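# Push the wrapped bar under the sealing arm

## Task

Push the film-wrapped bar over the table surface until it sits lengthwise beneath the sealing arm, with that arm lying along the bar's centre line.

## Robot and tools

Robot: two arms, left_arm and right_arm. right_arm carries a right hand; left_arm carries its mirror image. Each hand has index, middle and ring fingers plus a thumb, driven by 16 motors. A camera stand is fixed behind the arms. A loose object may occasionally get a brief outside nudge.

Scene frame: origin at table-top height, halfway between the two nominal arm bases. +x points out over the table, +y toward left_arm, +z up. Image left and right do not match arm names. Calibrated bases: left_arm (+0.034, +0.308, +0.012) m, quat_wxyz (+1.000, 0, 0, -0.013); right_arm (+0.055, -0.297, +0.018) m, quat_wxyz (+1.000, 0, 0, +0.023). Reported hand positions and orientations can be wrong by a few cm, more at long reach.

Hand point axes (right hand): +z runs along the straight fingers toward the tips; +x runs across the palm away from the thumb; +y points out of the palm face, which sits at y = -0.062 m. Knuckles are at z = -0.017 m, and straight fingertips end 0.139 m beyond them. A rigid mast at the wrist (x +0.05 to +0.10, z -0.16 to -0.11, up to y = +0.06 m) can strike things. On the left hand +x points toward the thumb, so the mast's x values flip sign.

execute_actions(actions, cameras):
- actions: a list of actions, run in order. Each action is a list of 1 to 15 rows. Each row is one control step of 1/30 s, and one action lasts 0.5 s. If fewer than 15 rows are given, the last row repeats.
- Each row has 48 numbers, all in [-1, 1], covering both arms even if only one moves. Order: left dx, dy, dz, rx, ry, rz; left hand's 16 motor numbers; left current_limit; left speed; then the same 24 numbers for the right arm.
- dx..rz form an offset, not a pose. They are measured along scene-frame axes from the arm's Hand target as it was when that action began. Every row in one action counts from that same start, so rows do not add up within an action. Each new action starts from the updated target, so repeating an offset moves the arm further. 1.0 equals 0.6 m for dx, dy, dz and 180 degrees for rotation. rx, ry, rz form a single rotation vector, turning about the target's position. A translation longer than 1.0 is scaled back along its direction. Commanded orientation is clipped to within 40 degrees of the measured one.
- Hand motor numbers are absolute goals, not offsets. Each scales linearly between the hinge's two stops. Per-finger order: _abd, _mcp, _pip, _dip for index, middle and ring, then thumb_cmc, thumb_axl, thumb_mcp, thumb_ipl. Ranges at +1/-1 in degrees, with the straight value after: _abd +60/-60, 0.00 (sideways, away from the thumb); _mcp +128/-18, -0.75; _pip +108/-29, -0.58; _dip +117/-21, -0.70; thumb_cmc +120/-20, -0.71; thumb_axl +140/-27, -0.68; thumb_mcp +109/-69, -0.23; thumb_ipl +108/-77, -0.17.
- Grasp shortcut: put a, b, c, d in a hand's first 4 slots and exactly 0 in the other 12. All four at 0 opens the hand. a curls index and middle, b bends all fingers at the knuckle, c swings the thumb across the palm, d curls the ring finger. To send those 12 motors to true zero individually, write 0.001 in one of them.
- A 0 is still a goal, not 'no change'. To leave a hand alone, resend its hand_goal, hand_current_limit and hand_speed.
- current_limit maps -1..+1 to 0..550 mA (never below 11 mA). speed maps to (speed+1)/2 of 8.5 rad/s. Starting values are +0.4 and -0.6, and the last written values persist.
- cameras: a list of names (cam_head_left, cam_head_right, cam_high, cam_low, cam_left_wrist, cam_right_wrist, or ["all"]). [] shows none. Omitted or null shows all when actions is empty, otherwise none. An unknown name voids the call. Images are 672x504.

zoom_image(camera, region): enlarges part of that camera's newest image. region is [x0, y0, x1, y1] in pixels from the top-left, at most 504 by 504.

finished_scene(scene=1): ends the scene for good. The bar must stay in place without the robot. Replying with no tool call also ends it.

Results: end_effector_position (m) and end_effector_quat_wxyz, in the scene frame. Hand target is the last commanded pose after clipping, and the next offsets start from it. Also reported: joint positions, velocities ('within noise' when still) and torques (these include gravity, have offsets, and numbers 3 and 4 wrap at ±28 N m). Per hand: hand_goal, hand_measured, hand_current_ma, and hand_state (moving, goal, blocked, overload). Step readings list positions at some steps during motion. Motor temperatures, MOTOR HOT and OVER-TEMPERATURE FAULT lines also appear.

Practical notes: the hand often stops short of its target, and waiting does not close the gap. Send the remaining distance as a new offset. Tiny moves may not start at all. The elbow sags under load, so aim higher as needed. To stop pressing on something, command the target back beyond the hand's current position. Moving the wrist near the first joint's axis can swing the whole arm.

Avoid: pushing the bar, or anything else, off the table; slamming into fixed or heavy objects; dropping parts; and any contact between the two arms or hands. A motor drawing 495 mA or more for 5 s shuts down for 10 s. Arm motors heat up while stretched, loaded or straining, and at 100 °C the arm goes limp for 30 s or longer. Use slow, smooth pushes, for example with the side of the palm or the fingertips.

Each tool is called as name([rows], argument=value, ...), one row to a line, values as JSON.

## Session

execute_actions(actions=[])

Scene clock: 0.00 s.
left_arm: end_effector_position=(+0.6636, +0.4044, +0.2570) hand_goal=(+0.000, -0.754, -0.576, -0.696, +0.000, -0.754, -0.576, -0.696, +0.000, -0.754, -0.576, -0.696, -0.714, -0.678, -0.226, -0.168) hand_measured=(+0.000, -0.754, -0.576, -0.696, +0.000, -0.754, -0.576, -0.696, +0.000, -0.754, -0.576, -0.696, -0.714, -0.678, -0.226, -0.168) hand_current_ma=(+0, +0, +0, +0, +0, +0, +0, +0, +0, +0, +0, +0, +0, +0, +0, +0) hand_state=(goal, goal, goal, goal, goal, goal, goal, goal, goal, goal, goal, goal, goal, goal, goal, goal) hand_current_limit=0.40 hand_speed=-0.60 end_effector_quat_wxyz=(-0.163, +0.507, +0.798, +0.281) | right_arm: end_effector_position=(+0.4229, -0.2573, +0.3653) hand_goal=(+0.000, -0.754, -0.576, -0.696, +0.000, -0.754, -0.576, -0.696, +0.000, -0.754, -0.576, -0.696, -0.714, -0.678, -0.226, -0.168) hand_measured=(+0.000, -0.754, -0.576, -0.696, +0.000, -0.754, -0.576, -0.696, +0.000, -0.754, -0.576, -0.696, -0.714, -0.678, -0.226, -0.168) hand_current_ma=(+0, +0, +0, +0, +0, +0, +0, +0, +0, +0, +0, +0, +0, +0, +0, +0) hand_state=(goal, goal, goal, goal, goal, goal, goal, goal, goal, goal, goal, goal, goal, goal, goal, goal) hand_current_limit=0.40 hand_speed=-0.60 end_effector_quat_wxyz=(+0.282, +0.643, +0.695, +0.157)
Joint positions: left_arm=[-0.069 1.837 1.684 -1.46 -0.66 -0.549] | right_arm=[0.329 0.755 0.896 -1.147 0.36 0.191]
Joint velocities: within noise
Joint torques (N m): no reading
Motor temperatures (°C): left_arm=[36 32 35 34 34 32] | right_arm=[38 38 34 36 38 32]
Heat: left arm: hottest waist 36 °C; right arm: hottest waist 38 °C.
Hand target: left_arm +0.6686, +0.4040, +0.2734; -0.148, +0.502, +0.802, +0.288 | right_arm +0.4253, -0.2563, +0.3782; +0.287, +0.642, +0.691, +0.167

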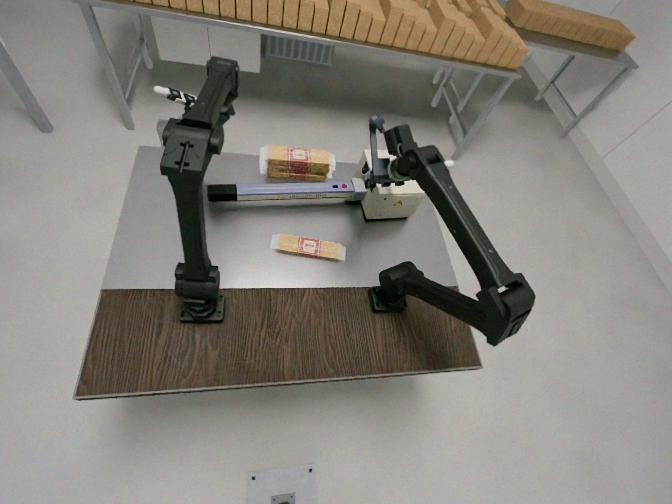

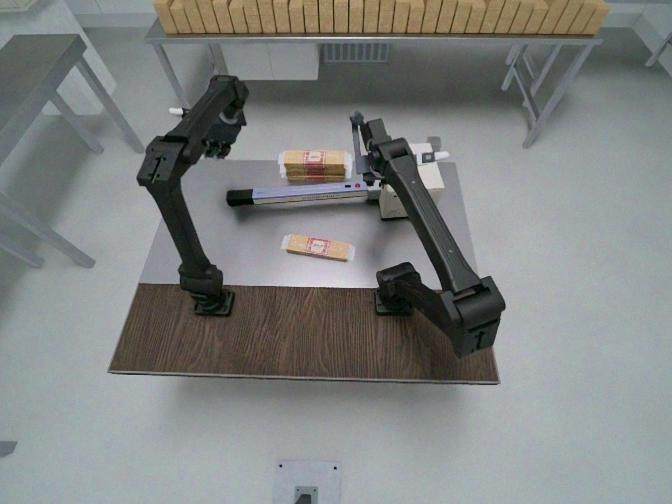

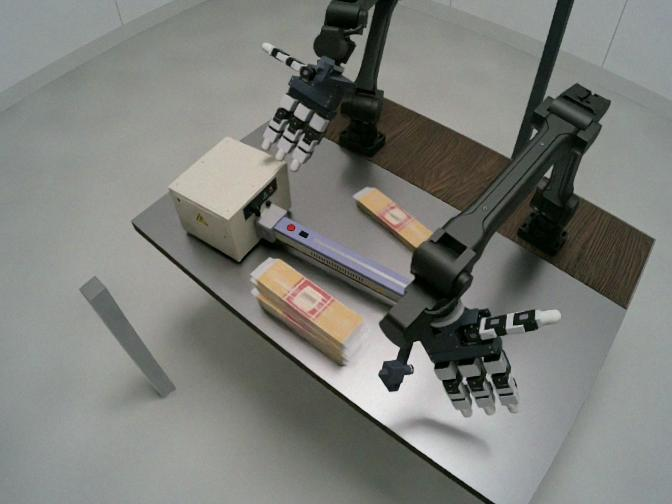

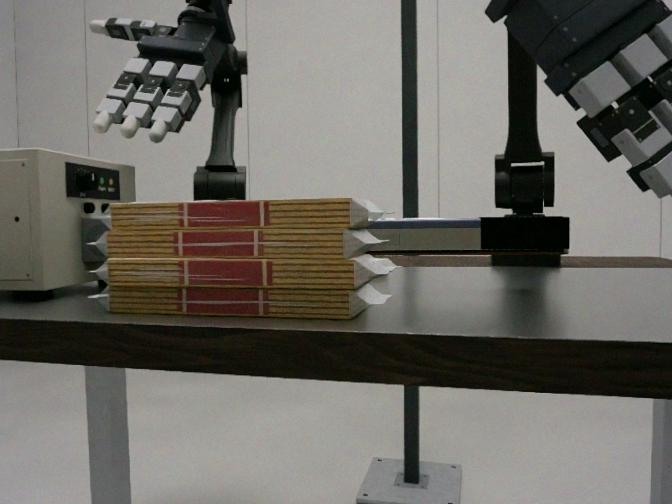

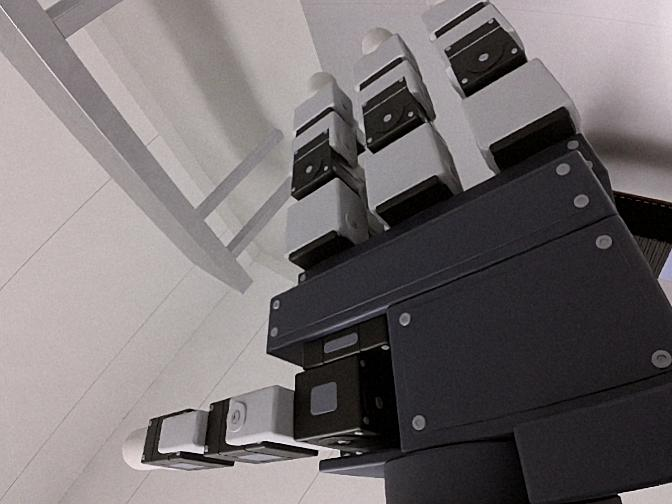

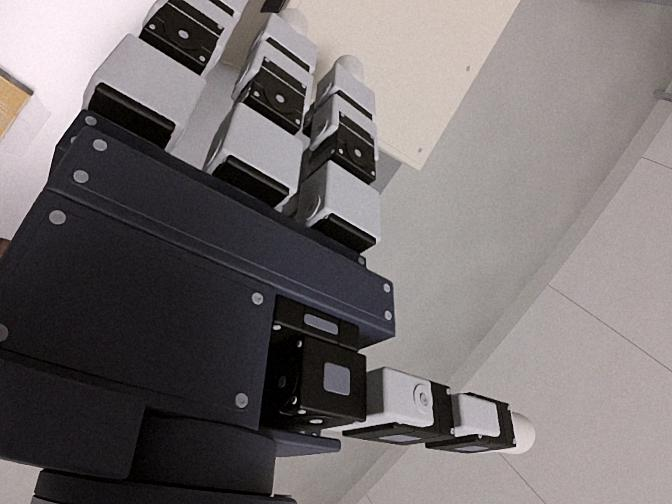

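zoom_image(camera="cam_head_left", region=[180, 130, 460, 340])

zoom_image(camera="cam_high", region=[220, 150, 520, 375])

zoom_image(camera="cam_low", region=[0, 130, 600, 350])

zoom_image(camera="cam_head_right", region=[180, 130, 460, 340])

Scaled by 1.800 from the camera's 672x504 image, which has a finer 960x720 frame.

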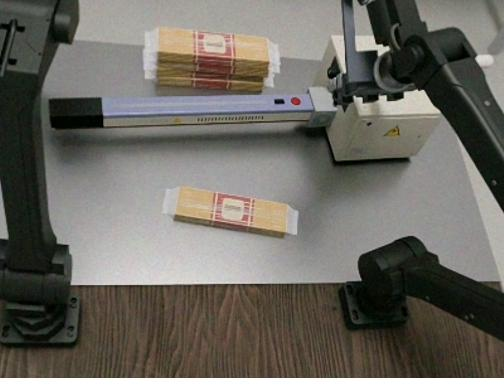

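Scaled by 1.680 from the camera's 672x504 image, which has a finer 960x720 frame.

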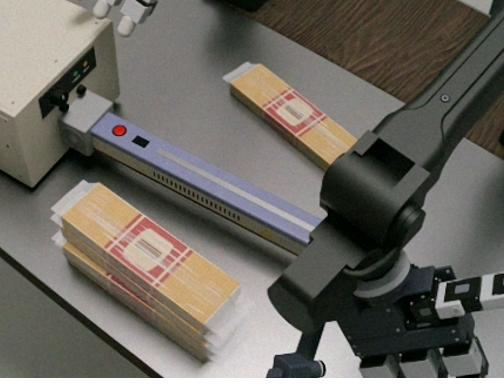

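Region (0, 130, 600, 350) is 600x220 pixels. A region can be at most 504 by 504 pixels.

Scaled by 1.800 from the camera's 672x504 image, which has a finer 960x720 frame.

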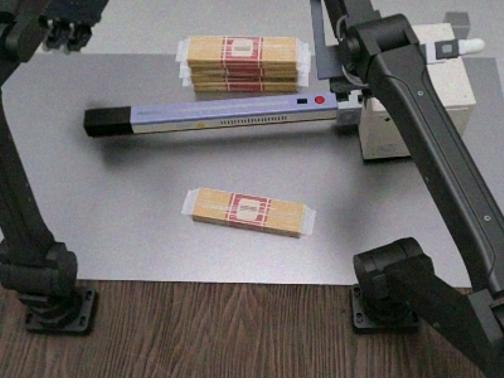

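zoom_image(camera="cam_low", region=[80, 160, 400, 340])

zoom_image(camera="cam_low", region=[340, 160, 660, 340])

Scaled by 1.575 from the camera's 672x504 image, which has a finer 960x720 frame.

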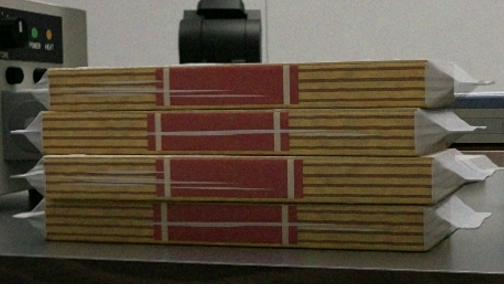

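Scaled by 1.575 from the camera's 672x504 image, which has a finer 960x720 frame.

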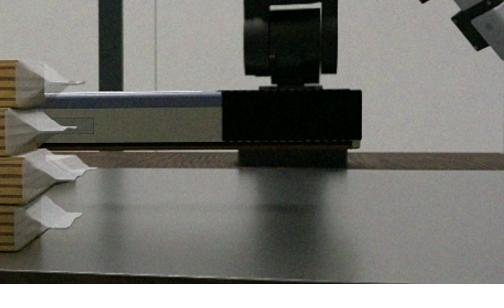

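execute_actions(actions="[[[0,0,0,0,0,0,0,0,0,0,0,0,0,0,0,0,0,0,0,0,0,0,0.4,-0.6,-0.02,0.02,-0.008,0,0,0,0,0,0,0,0,0,0,0,0,0,0,0,0,0,0,0,0.4,-0.6],[0,0,0,0,0,0,0,0,0,0,0,0,0,0,0,0,0,0,0,0,0,0,0.4,-0.6,-0.04,0.04,-0.015,0.01,0,0,0,0,0,0,0,0,0,0,0,0,0,0,0,0,0,0,0.4,-0.6],[0,0,0,0,0,0,0,0,0,0,0,0,0,0,0,0,0,0,0,0,0,0,0.4,-0.6,-0.06,0.06,-0.022,0.01,0,0,0,0,0,0,0,0,0,0,0,0,0,0,0,0,0,0,0.4,-0.6],[0,0,0,0,0,0,0,0,0,0,0,0,0,0,0,0,0,0,0,0,0,0,0.4,-0.6,-0.085,0.085,-0.032,0.015,0.004,0,0,0,0,0,0,0,0,0,0,0,0,0,0,0,0,0,0.4,-0.6]],[[[0,0,0,0,0,0,0,0,0,0,0,0,0,0,0,0,0,0,0,0,0,0,0.4,-0.6,-0.085,0.085,-0.032,0.015,0.004,0,0,0,0,0,0,0,0,0,0,0,0,0,0,0,0,0,0.4,-0.6]],[[0,0,0,0,0,0,0,0,0,0,0,0,0,0,0,0,0,0,0,0,0,0,0.4,-0.6,-0.085,0.085,-0.032,0.015,0.004,0,0,0,0,0,0,0,0,0,0,0,0,0,0,0,0,0,0.4,-0.6]],[[0,0,0,0,0,0,0,0,0,0,0,0,0,0,0,0,0,0,0,0,0,0,0.4,-0.6,-0.085,0.085,-0.032,0.013,0.002,-0.005,0,0,0,0,0,0,0,0,0,0,0,0,0,0,0,0,0.4,-0.6]]]", cameras=["all"])


execute_actions([
  [[0,0,0,0,0,0,0,0,0,0,0,0,0,0,0,0,0,0,0,0,0,0,0.4,-0.6,-0.02,0.02,-0.008,0,0,0,0,0,0,0,0,0,0,0,0,0,0,0,0,0,0,0,0.4,-0.6],[0,0,0,0,0,0,0,0,0,0,0,0,0,0,0,0,0,0,0,0,0,0,0.4,-0.6,-0.04,0.04,-0.015,0.01,0,0,0,0,0,0,0,0,0,0,0,0,0,0,0,0,0,0,0.4,-0.6],[0,0,0,0,0,0,0,0,0,0,0,0,0,0,0,0,0,0,0,0,0,0,0.4,-0.6,-0.06,0.06,-0.022,0.01,0,0,0,0,0,0,0,0,0,0,0,0,0,0,0,0,0,0,0.4,-0.6],[0,0,0,0,0,0,0,0,0,0,0,0,0,0,0,0,0,0,0,0,0,0,0.4,-0.6,-0.085,0.085,-0.032,0.015,0.004,0,0,0,0,0,0,0,0,0,0,0,0,0,0,0,0,0,0.4,-0.6]],
  [[0,0,0,0,0,0,0,0,0,0,0,0,0,0,0,0,0,0,0,0,0,0,0.4,-0.6,-0.085,0.085,-0.032,0.015,0.004,0,0,0,0,0,0,0,0,0,0,0,0,0,0,0,0,0,0.4,-0.6]],
  [[0,0,0,0,0,0,0,0,0,0,0,0,0,0,0,0,0,0,0,0,0,0,0.4,-0.6,-0.085,0.085,-0.032,0.015,0.004,0,0,0,0,0,0,0,0,0,0,0,0,0,0,0,0,0,0.4,-0.6]],
  [[0,0,0,0,0,0,0,0,0,0,0,0,0,0,0,0,0,0,0,0,0,0,0.4,-0.6,-0.085,0.085,-0.032,0.013,0.002,-0.005,0,0,0,0,0,0,0,0,0,0,0,0,0,0,0,0,0.4,-0.6]],
], cameras=["all"])

Scene clock: 15.20 s.
left_arm: end_effector_position=(+0.6636, +0.4044, +0.2570) hand_goal=(+0.000, -0.750, -0.580, -0.700, +0.000, -0.750, -0.580, -0.700, +0.000, -0.750, -0.580, -0.700, -0.710, -0.680, -0.230, -0.170) hand_measured=(+0.000, -0.754, -0.578, -0.698, +0.000, -0.754, -0.578, -0.698, +0.000, -0.754, -0.578, -0.698, -0.714, -0.678, -0.224, -0.168) hand_current_ma=(+0, -5, +3, +3, +0, -5, +3, +3, +0, -5, +3, +3, -7, +3, +12, +4) hand_state=(goal, goal, goal, goal, goal, goal, goal, goal, goal, goal, goal, goal, goal, goal, goal, goal) hand_current_limit=0.40 hand_speed=-0.60 end_effector_quat_wxyz=(-0.163, +0.507, +0.798, +0.281) | right_arm: end_effector_position=(+0.2221, -0.0612, +0.2864) hand_goal=(+0.000, -0.750, -0.580, -0.700, +0.000, -0.750, -0.580, -0.700, +0.000, -0.750, -0.580, -0.700, -0.710, -0.680, -0.230, -0.170) hand_measured=(+0.000, -0.756, -0.578, -0.698, +0.000, -0.754, -0.578, -0.698, +0.000, -0.754, -0.578, -0.698, -0.716, -0.678, -0.224, -0.168) hand_current_ma=(+0, -28, +5, +10, +0, -24, +5, +10, +0, -23, +5, +10, -28, +13, +33, +14) hand_state=(goal, goal, goal, goal, goal, goal, goal, goal, goal, goal, goal, goal, goal, goal, goal, goal) hand_current_limit=0.40 hand_speed=-0.60 end_effector_quat_wxyz=(+0.223, +0.668, +0.681, +0.203)
Joint positions: left_arm=[-0.069 1.837 1.684 -1.46 -0.66 -0.549] | right_arm=[1.536 1.028 0.882 -1.458 0.612 1.572]
Joint torques (N m): left_arm=[-0.91 -14.62 10.73 0.23 -0.87 -0.03] | right_arm=[-1.08 -4.89 12.26 -0.18 0.8 0.09]
Heat: left arm: hottest elbow 39 °C; right arm: hottest waist 38 °C.
Hand target: left_arm +0.6686, +0.4040, +0.2734; -0.148, +0.502, +0.802, +0.288 | right_arm +0.2212, -0.0524, +0.3014; +0.214, +0.674, +0.674, +0.214
Off the commanded pose: left_arm 0.017 m, 2 deg | right_arm 0.017 m, 2 deg.
Step readings (end_effector_position of left_arm | right_arm):
0: (+0.6636, +0.4044, +0.2570) | (+0.4229, -0.2573, +0.3653)
1: (+0.6636, +0.4044, +0.2570) | (+0.4229, -0.2574, +0.3653)
2: (+0.6636, +0.4044, +0.2570) | (+0.4227, -0.2571, +0.3657)
4: (+0.6636, +0.4044, +0.2570) | (+0.4200, -0.2533, +0.3678)
8: (+0.6636, +0.4044, +0.2570) | (+0.3994, -0.2211, +0.3672)
15: (+0.6636, +0.4044, +0.2570) | (+0.3782, -0.2021, +0.3658)
16: (+0.6636, +0.4044, +0.2570) | (+0.3771, -0.2025, +0.3656)
17: (+0.6636, +0.4044, +0.2570) | (+0.3748, -0.2018, +0.3650)
19: (+0.6636, +0.4044, +0.2570) | (+0.3644, -0.1893, +0.3608)
23: (+0.6636, +0.4044, +0.2570) | (+0.3384, -0.1567, +0.3487)
30: (+0.6636, +0.4044, +0.2570) | (+0.3251, -0.1512, +0.3409)
31: (+0.6636, +0.4044, +0.2570) | (+0.3246, -0.1513, +0.3394)
32: (+0.6636, +0.4044, +0.2570) | (+0.3228, -0.1503, +0.3382)
34: (+0.6636, +0.4044, +0.2570) | (+0.3117, -0.1373, +0.3343)
38: (+0.6636, +0.4044, +0.2570) | (+0.2844, -0.1056, +0.3245)
45: (+0.6636, +0.4044, +0.2570) | (+0.2739, -0.1021, +0.3117)
46: (+0.6636, +0.4044, +0.2570) | (+0.2734, -0.1028, +0.3107)
47: (+0.6636, +0.4044, +0.2570) | (+0.2714, -0.1022, +0.3095)
49: (+0.6636, +0.4044, +0.2570) | (+0.2599, -0.0918, +0.3045)
53: (+0.6636, +0.4044, +0.2570) | (+0.2314, -0.0641, +0.2889)
60: (+0.6636, +0.4044, +0.2570) | (+0.2227, -0.0581, +0.2828)

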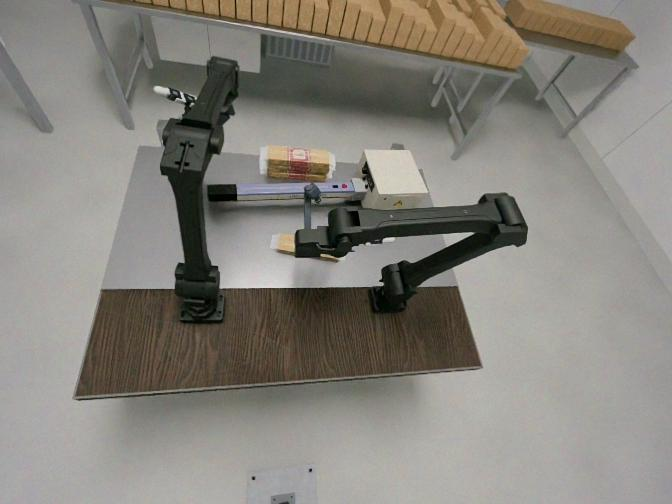

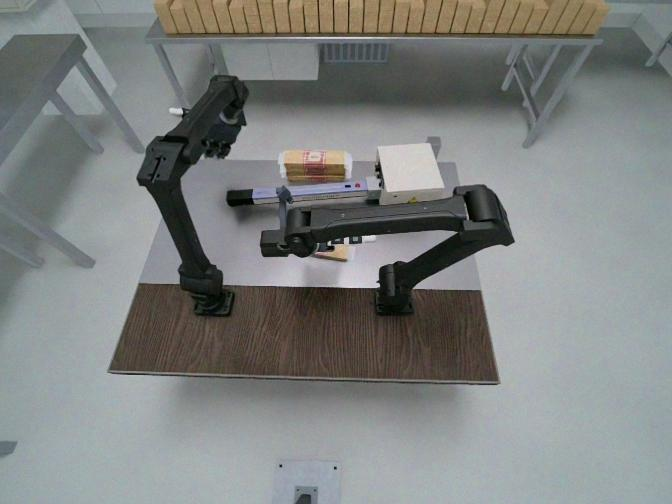

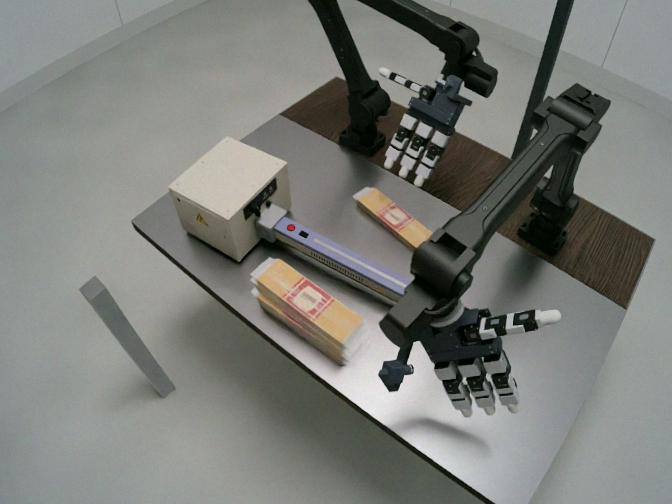

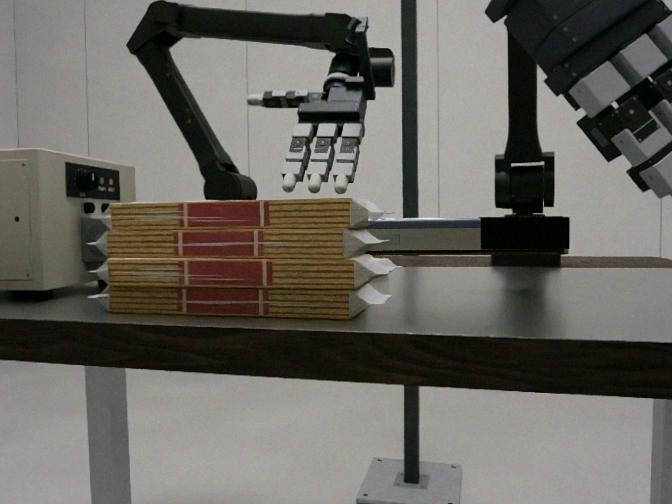

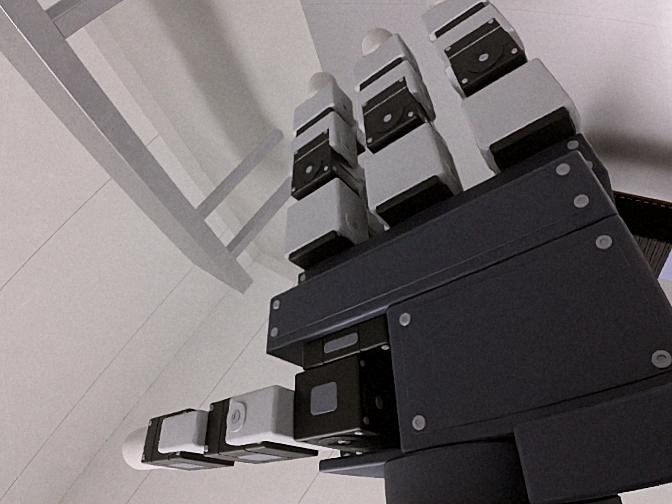

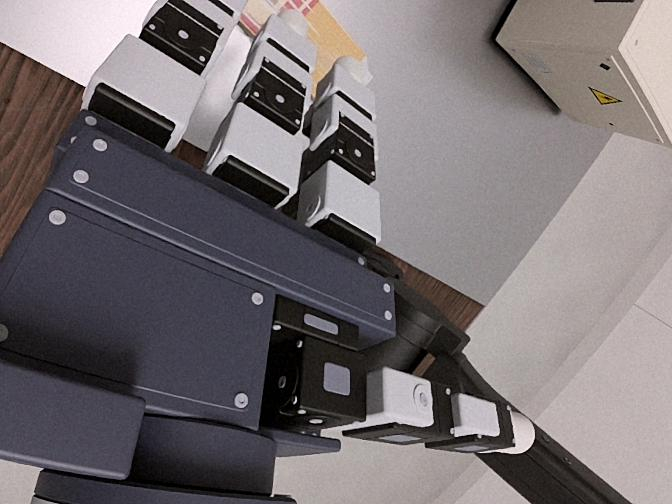

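zoom_image(camera="cam_high", region=[250, 60, 550, 285])

zoom_image(camera="cam_head_left", region=[190, 130, 440, 310])

zoom_image(camera="cam_head_right", region=[190, 130, 470, 320])

zoom_image(camera="cam_right_wrist", region=[60, 0, 420, 270])

Scaled by 1.680 from the camera's 672x504 image, which has a finer 960x720 frame.

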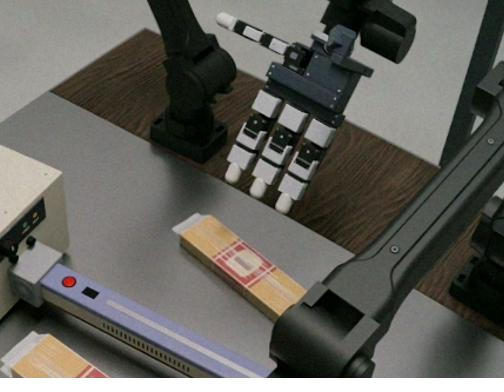

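Scaled by 2.016 from the camera's 672x504 image, which has a finer 960x720 frame.

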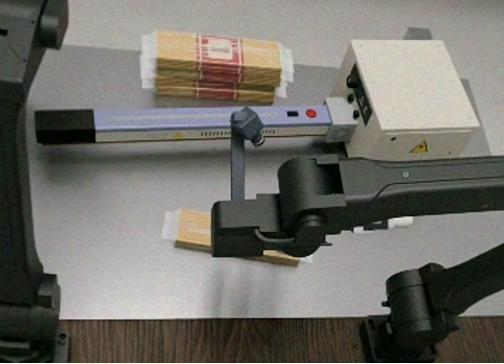

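Scaled by 1.800 from the camera's 672x504 image, which has a finer 960x720 frame.

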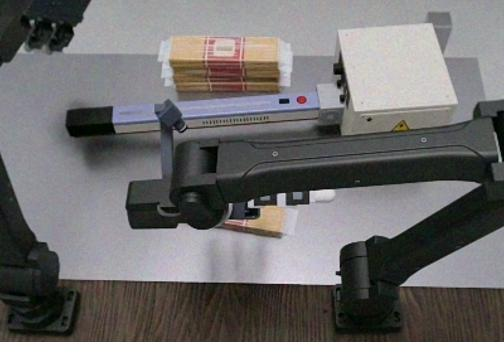

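Scaled by 1.400 from the camera's 672x504 image, which has a finer 960x720 frame.

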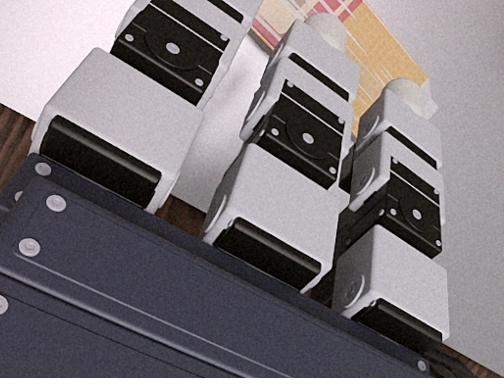

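zoom_image(camera="cam_head_left", region=[60, 130, 200, 410])

zoom_image(camera="cam_head_left", region=[370, 130, 500, 390])

Scaled by 1.800 from the camera's 672x504 image, which has a finer 960x720 frame.

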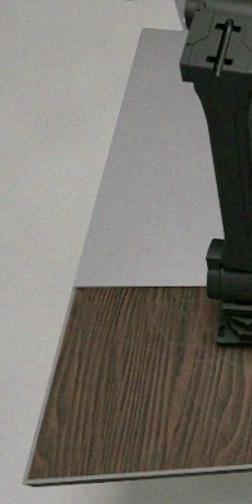

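Scaled by 1.938 from the camera's 672x504 image, which has a finer 960x720 frame.

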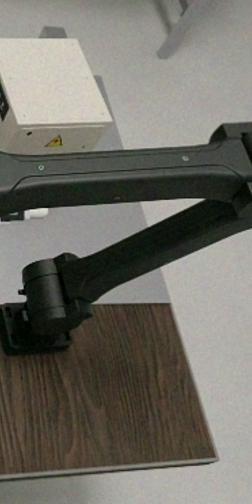

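zoom_image(camera="cam_head_left", region=[195, 160, 375, 220])

zoom_image(camera="cam_head_right", region=[215, 160, 395, 220])

zoom_image(camera="cam_high", region=[230, 190, 430, 330])

zoom_image(camera="cam_low", region=[340, 190, 600, 290])

Scaled by 2.800 from the camera's 672x504 image, which has a finer 960x720 frame.

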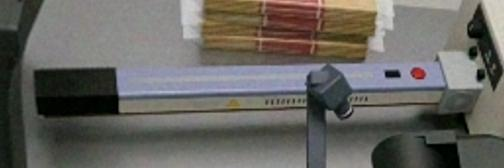

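Scaled by 2.800 from the camera's 672x504 image, which has a finer 960x720 frame.

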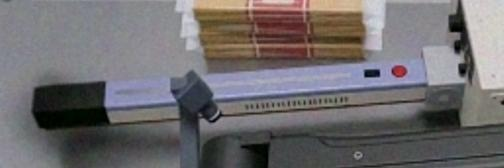

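Scaled by 2.520 from the camera's 672x504 image, which has a finer 960x720 frame.

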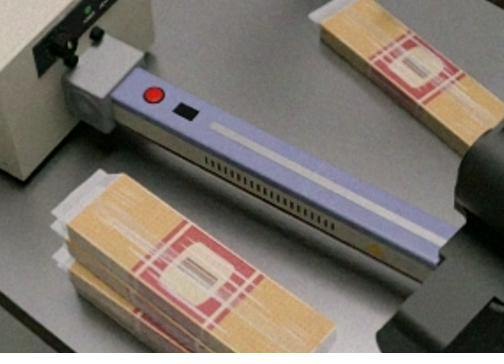

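Scaled by 1.938 from the camera's 672x504 image, which has a finer 960x720 frame.

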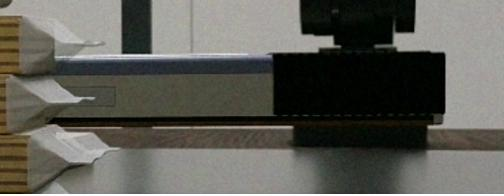

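zoom_image(camera="cam_head_right", region=[95, 140, 235, 400])

zoom_image(camera="cam_head_right", region=[370, 140, 510, 400])

zoom_image(camera="cam_high", region=[240, 60, 440, 200])

zoom_image(camera="cam_high", region=[470, 120, 670, 260])

zoom_image(camera="cam_high", region=[110, 120, 310, 320])

Scaled by 1.938 from the camera's 672x504 image, which has a finer 960x720 frame.

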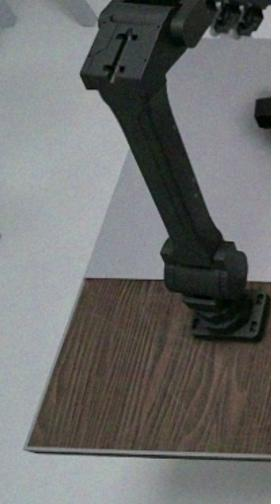

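Scaled by 1.938 from the camera's 672x504 image, which has a finer 960x720 frame.

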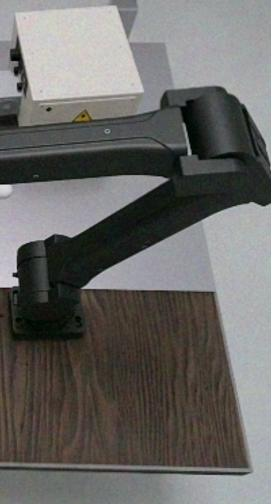

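Scaled by 2.520 from the camera's 672x504 image, which has a finer 960x720 frame.

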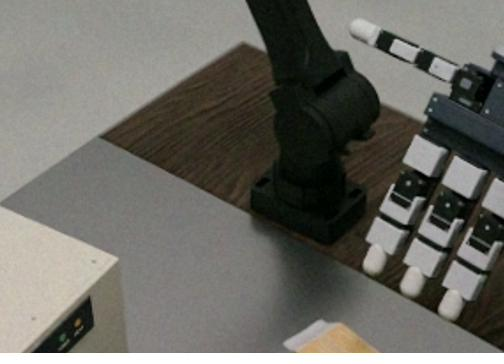

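Scaled by 2.520 from the camera's 672x504 image, which has a finer 960x720 frame.

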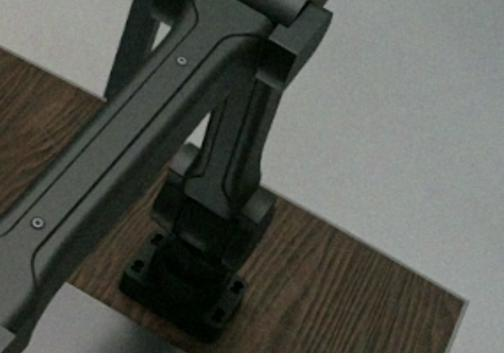

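Scaled by 2.520 from the camera's 672x504 image, which has a finer 960x720 frame.

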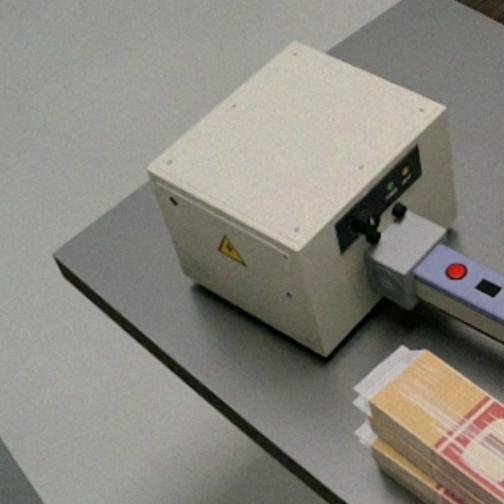

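execute_actions([
  [[0,0,0,0,0,0,0,0,0,0,0,0,0,0,0,0,0,0,0,0,0,0,0.4,-0.6,-0.025,-0.003,0,0,0,0.012,0,0,0,0,0,0,0,0,0,0,0,0,0,0,0,0,0.4,-0.6],[0,0,0,0,0,0,0,0,0,0,0,0,0,0,0,0,0,0,0,0,0,0,0.4,-0.6,-0.05,-0.006,0,0,0,0.022,0,0,0,0,0,0,0,0,0,0,0,0,0,0,0,0,0.4,-0.6],[0,0,0,0,0,0,0,0,0,0,0,0,0,0,0,0,0,0,0,0,0,0,0.4,-0.6,-0.0767,-0.01,-0.01,0,0,0.0333,0,0,0,0,0,0,0,0,0,0,0,0,0,0,0,0,0.4,-0.6]],
  [[0,0,0,0,0,0,0,0,0,0,0,0,0,0,0,0,0,0,0,0,0,0,0.4,-0.6,0,0,-0.03,0,0,0,0,0,0,0,0,0,0,0,0,0,0,0,0,0,0,0,0.4,-0.6],[0,0,0,0,0,0,0,0,0,0,0,0,0,0,0,0,0,0,0,0,0,0,0.4,-0.6,0,0,-0.06,0,0,0,0,0,0,0,0,0,0,0,0,0,0,0,0,0,0,0,0.4,-0.6],[0,0,0,0,0,0,0,0,0,0,0,0,0,0,0,0,0,0,0,0,0,0,0.4,-0.6,0,0,-0.09,0,0,0,0,0,0,0,0,0,0,0,0,0,0,0,0,0,0,0,0.4,-0.6]],
  [[0,0,0,0,0,0,0,0,0,0,0,0,0,0,0,0,0,0,0,0,0,0,0.4,-0.6,0,0,-0.04,0,0,0,0,0,0,0,0,0,0,0,0,0,0,0,0,0,0,0,0.4,-0.6],[0,0,0,0,0,0,0,0,0,0,0,0,0,0,0,0,0,0,0,0,0,0,0.4,-0.6,0,0,-0.08,0,0,0,0,0,0,0,0,0,0,0,0,0,0,0,0,0,0,0,0.4,-0.6]],
], cameras=["all"])

Scene clock: 39.10 s.
left_arm: end_effector_position=(+0.6636, +0.4044, +0.2570) hand_goal=(+0.000, -0.750, -0.580, -0.700, +0.000, -0.750, -0.580, -0.700, +0.000, -0.750, -0.580, -0.700, -0.710, -0.680, -0.230, -0.170) hand_measured=(+0.000, -0.754, -0.578, -0.698, +0.000, -0.754, -0.578, -0.698, +0.000, -0.754, -0.578, -0.698, -0.714, -0.678, -0.224, -0.168) hand_current_ma=(+0, -5, +3, +3, +0, -5, +3, +3, +0, -5, +3, +3, -7, +3, +12, +4) hand_state=(goal, goal, goal, goal, goal, goal, goal, goal, goal, goal, goal, goal, goal, goal, goal, goal) hand_current_limit=0.40 hand_speed=-0.60 end_effector_quat_wxyz=(-0.163, +0.507, +0.798, +0.281) | right_arm: end_effector_position=(+0.1765, -0.0603, +0.1958) hand_goal=(+0.000, -0.750, -0.580, -0.700, +0.000, -0.750, -0.580, -0.700, +0.000, -0.750, -0.580, -0.700, -0.710, -0.680, -0.230, -0.170) hand_measured=(+0.000, -0.756, -0.578, -0.698, +0.000, -0.754, -0.578, -0.698, +0.000, -0.754, -0.578, -0.698, -0.716, -0.678, -0.224, -0.168) hand_current_ma=(+0, -28, +5, +10, +0, -24, +5, +10, +0, -23, +5, +10, -28, +13, +33, +14) hand_state=(goal, goal, goal, goal, goal, goal, goal, goal, goal, goal, goal, goal, goal, goal, goal, goal) hand_current_limit=0.40 hand_speed=-0.60 end_effector_quat_wxyz=(+0.204, +0.637, +0.709, +0.223)
Joint positions: left_arm=[-0.069 1.837 1.684 -1.46 -0.66 -0.549] | right_arm=[1.729 1.077 0.667 -1.234 0.61 1.691]
Joint torques (N m): left_arm=[-0.79 -14.8 10.7 0.25 -0.86 -0.02] | right_arm=[-0.21 -5.13 7.94 0.44 0.73 0.06]
Motor temperatures (°C): left_arm=[35 36 43 34 36 32] | right_arm=[38 38 40 36 38 32]
Heat: left arm: hottest elbow 43 °C; right arm: hottest elbow 40 °C.
Hand target: left_arm +0.6686, +0.4040, +0.2734; -0.148, +0.502, +0.802, +0.288 | right_arm +0.1753, -0.0584, +0.1935; +0.203, +0.638, +0.708, +0.225
Off the commanded pose: left_arm 0.017 m, 2 deg | right_arm 0.003 m, 0 deg.
Step readings (end_effector_position of left_arm | right_arm):
0: (+0.6636, +0.4044, +0.2570) | (+0.2221, -0.0613, +0.2864)
1: (+0.6636, +0.4044, +0.2570) | (+0.2221, -0.0613, +0.2864)
2: (+0.6636, +0.4044, +0.2570) | (+0.2214, -0.0614, +0.2864)
4: (+0.6636, +0.4044, +0.2570) | (+0.2159, -0.0603, +0.2872)
8: (+0.6636, +0.4044, +0.2570) | (+0.1921, -0.0535, +0.2906)
15: (+0.6636, +0.4044, +0.2570) | (+0.1784, -0.0553, +0.2929)
16: (+0.6636, +0.4044, +0.2570) | (+0.1782, -0.0558, +0.2929)
17: (+0.6636, +0.4044, +0.2570) | (+0.1780, -0.0561, +0.2926)
19: (+0.6636, +0.4044, +0.2570) | (+0.1778, -0.0566, +0.2863)
23: (+0.6636, +0.4044, +0.2570) | (+0.1780, -0.0617, +0.2597)
30: (+0.6636, +0.4044, +0.2570) | (+0.1778, -0.0617, +0.2447)
31: (+0.6636, +0.4044, +0.2570) | (+0.1776, -0.0610, +0.2445)
32: (+0.6636, +0.4044, +0.2570) | (+0.1775, -0.0602, +0.2430)
34: (+0.6636, +0.4044, +0.2570) | (+0.1771, -0.0594, +0.2346)
38: (+0.6636, +0.4044, +0.2570) | (+0.1771, -0.0629, +0.2098)
45: (+0.6636, +0.4044, +0.2570) | (+0.1768, -0.0616, +0.1962)

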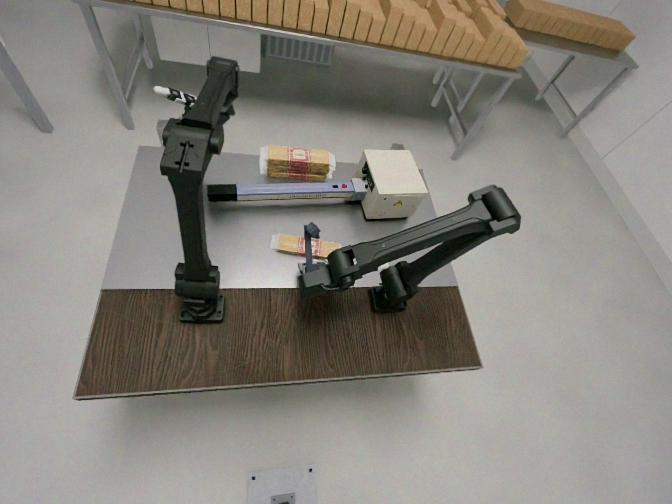

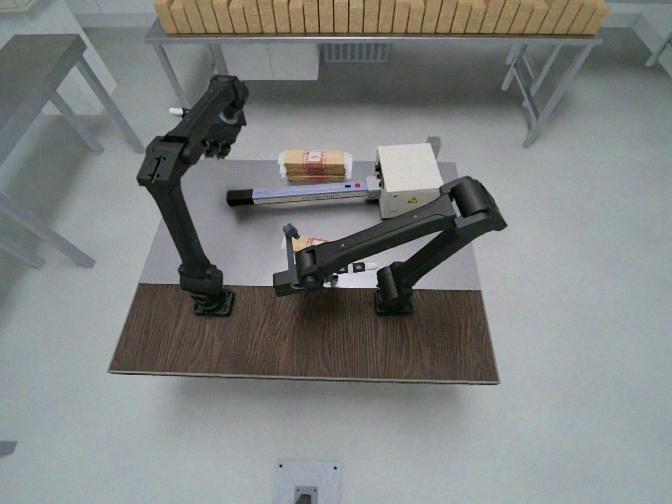

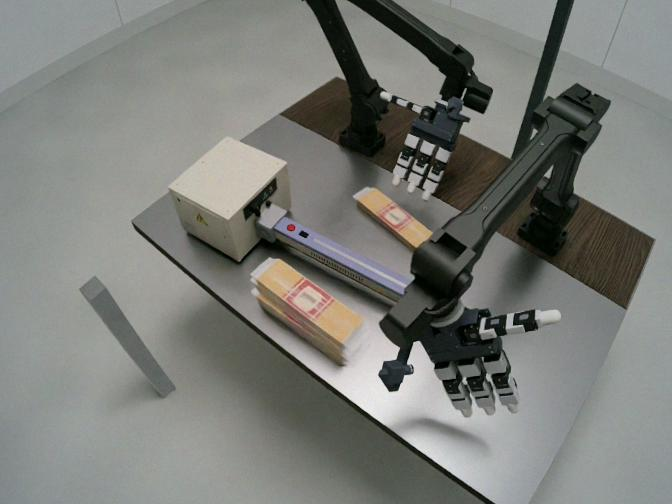

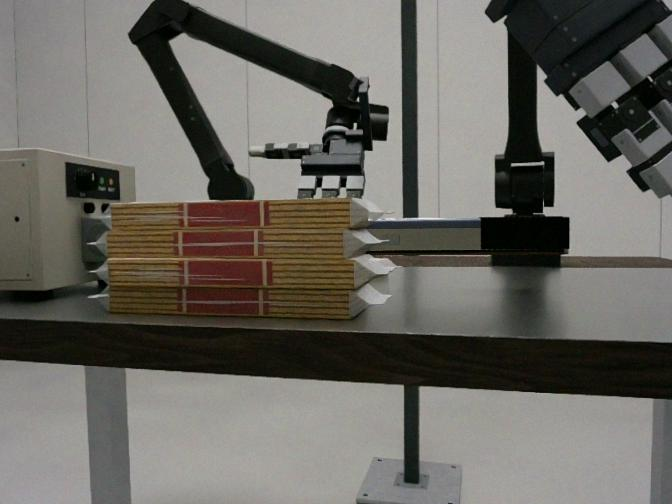

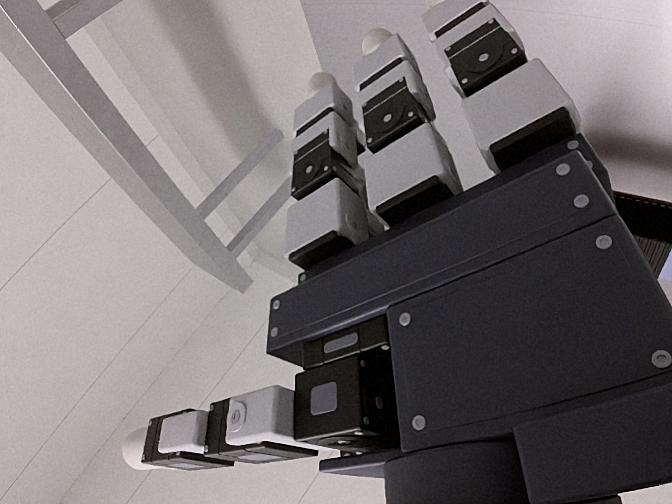

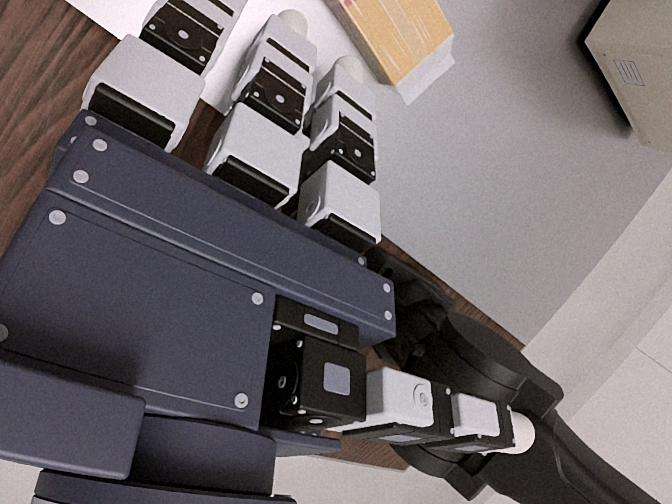

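zoom_image(camera="cam_high", region=[330, 130, 480, 260])

zoom_image(camera="cam_head_left", region=[250, 210, 370, 320])

Scaled by 3.360 from the camera's 672x504 image, which has a finer 960x720 frame.

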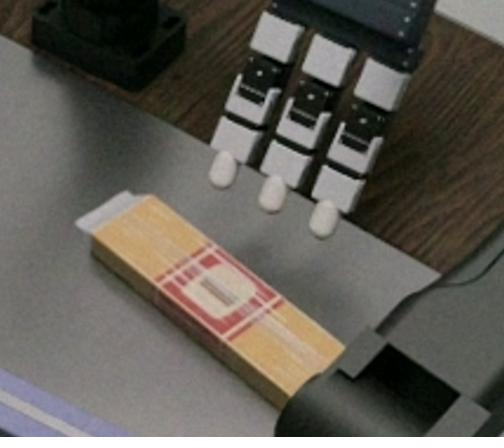

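Scaled by 4.200 from the camera's 672x504 image, which has a finer 960x720 frame.

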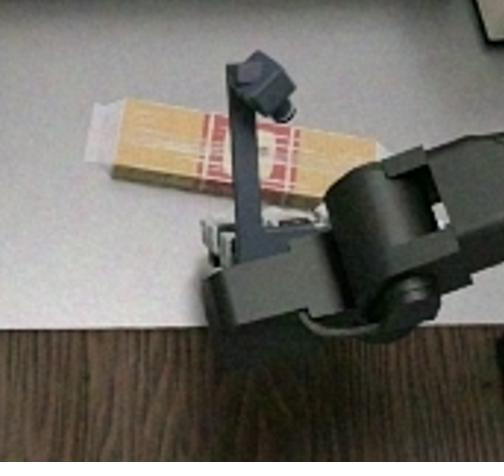

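execute_actions([
  [[0,0,0,0,0,0,0,0,0,0,0,0,0,0,0,0,0,0,0,0,0,0,0.4,-0.6,0,0,-0.02,0,0,0,0,0,0,0,0,0,0,0,0,0,0,0,0,0,0,0,0.4,-0.6],[0,0,0,0,0,0,0,0,0,0,0,0,0,0,0,0,0,0,0,0,0,0,0.4,-0.6,0,0,-0.04,0,0,0,0,0,0,0,0,0,0,0,0,0,0,0,0,0,0,0,0.4,-0.6],[0,0,0,0,0,0,0,0,0,0,0,0,0,0,0,0,0,0,0,0,0,0,0.4,-0.6,0,0,-0.06,0,0,0,0,0,0,0,0,0,0,0,0,0,0,0,0,0,0,0,0.4,-0.6]],
], cameras=["cam_high", "cam_head_left", "cam_right_wrist"])

zoom_image(camera="cam_high", region=[330, 130, 480, 260])

Scene clock: 42.37 s.
left_arm: end_effector_position=(+0.6636, +0.4044, +0.2570) hand_goal=(+0.000, -0.750, -0.580, -0.700, +0.000, -0.750, -0.580, -0.700, +0.000, -0.750, -0.580, -0.700, -0.710, -0.680, -0.230, -0.170) hand_measured=(+0.000, -0.754, -0.578, -0.698, +0.000, -0.754, -0.578, -0.698, +0.000, -0.754, -0.578, -0.698, -0.714, -0.678, -0.224, -0.168) hand_current_ma=(+0, -5, +3, +3, +0, -5, +3, +3, +0, -5, +3, +3, -7, +3, +12, +4) hand_state=(goal, goal, goal, goal, goal, goal, goal, goal, goal, goal, goal, goal, goal, goal, goal, goal) hand_current_limit=0.40 hand_speed=-0.60 end_effector_quat_wxyz=(-0.163, +0.507, +0.798, +0.281) | right_arm: end_effector_position=(+0.1763, -0.0595, +0.1603) hand_goal=(+0.000, -0.750, -0.580, -0.700, +0.000, -0.750, -0.580, -0.700, +0.000, -0.750, -0.580, -0.700, -0.710, -0.680, -0.230, -0.170) hand_measured=(+0.000, -0.756, -0.578, -0.698, +0.000, -0.754, -0.578, -0.698, +0.000, -0.754, -0.578, -0.698, -0.716, -0.678, -0.224, -0.168) hand_current_ma=(+0, -28, +5, +10, +0, -24, +5, +10, +0, -23, +5, +10, -28, +13, +33, +14) hand_state=(goal, goal, goal, goal, goal, goal, goal, goal, goal, goal, goal, goal, goal, goal, goal, goal) hand_current_limit=0.40 hand_speed=-0.60 end_effector_quat_wxyz=(+0.203, +0.637, +0.709, +0.224)
Joint positions: left_arm=[-0.069 1.837 1.684 -1.46 -0.66 -0.549] | right_arm=[1.729 1.136 0.603 -1.109 0.61 1.691]
Joint torques (N m): left_arm=[-0.73 -14.62 10.67 0.23 -0.87 -0.02] | right_arm=[-0.38 -4.37 7.36 0.55 0.66 -0.02]
Heat: left arm: hottest elbow 43 °C; right arm: hottest elbow 41 °C.
Hand target: left_arm +0.6686, +0.4040, +0.2734; -0.148, +0.502, +0.802, +0.288 | right_arm +0.1752, -0.0583, +0.1575; +0.203, +0.638, +0.708, +0.225
Off the commanded pose: left_arm 0.017 m, 2 deg | right_arm 0.003 m, 0 deg.
Step readings (end_effector_position of left_arm | right_arm):
0: (+0.6636, +0.4044, +0.2570) | (+0.1765, -0.0602, +0.1958)
1: (+0.6636, +0.4044, +0.2570) | (+0.1765, -0.0601, +0.1957)
2: (+0.6636, +0.4044, +0.2570) | (+0.1764, -0.0598, +0.1953)
4: (+0.6636, +0.4044, +0.2570) | (+0.1762, -0.0585, +0.1909)
8: (+0.6636, +0.4044, +0.2570) | (+0.1764, -0.0601, +0.1732)
15: (+0.6636, +0.4044, +0.2570) | (+0.1765, -0.0607, +0.1606)
Images, in order (width x height): cam_head_left 672x504, cam_high 672x504, cam_right_wrist 672x504.

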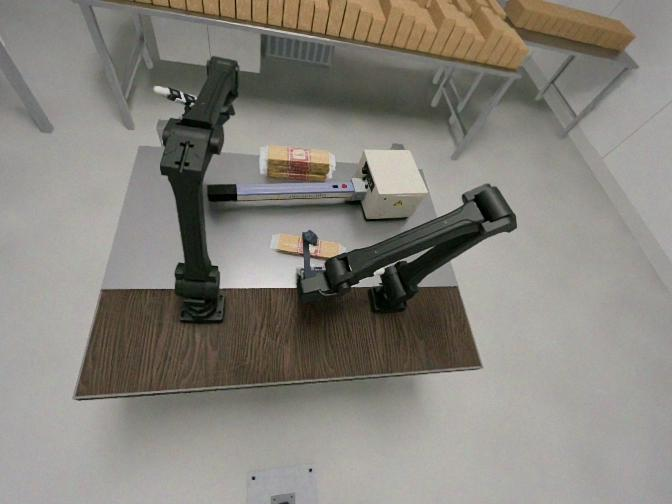

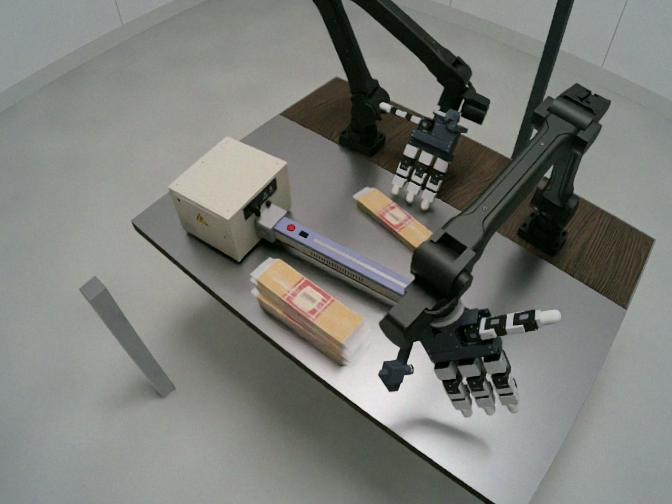

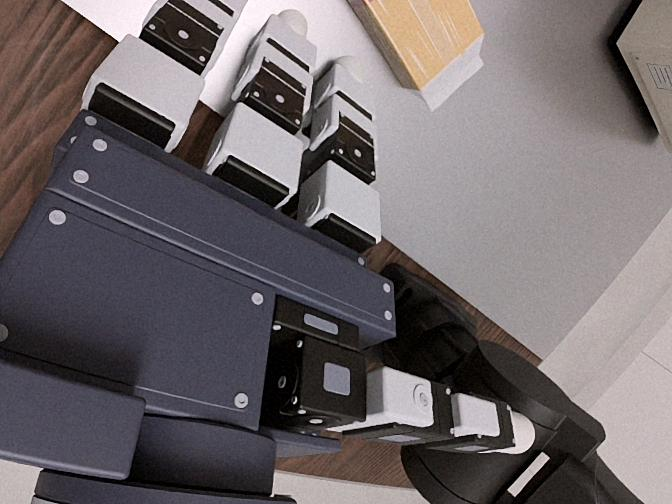

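Scaled by 3.360 from the camera's 672x504 image, which has a finer 960x720 frame.

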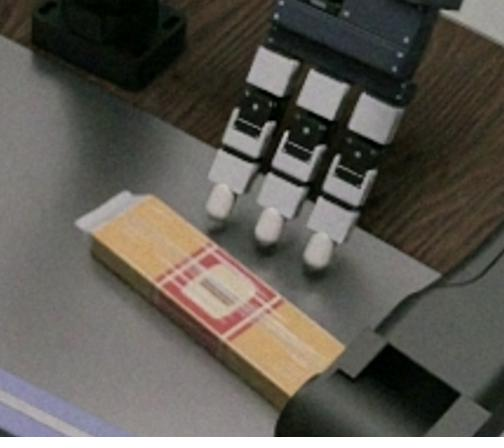

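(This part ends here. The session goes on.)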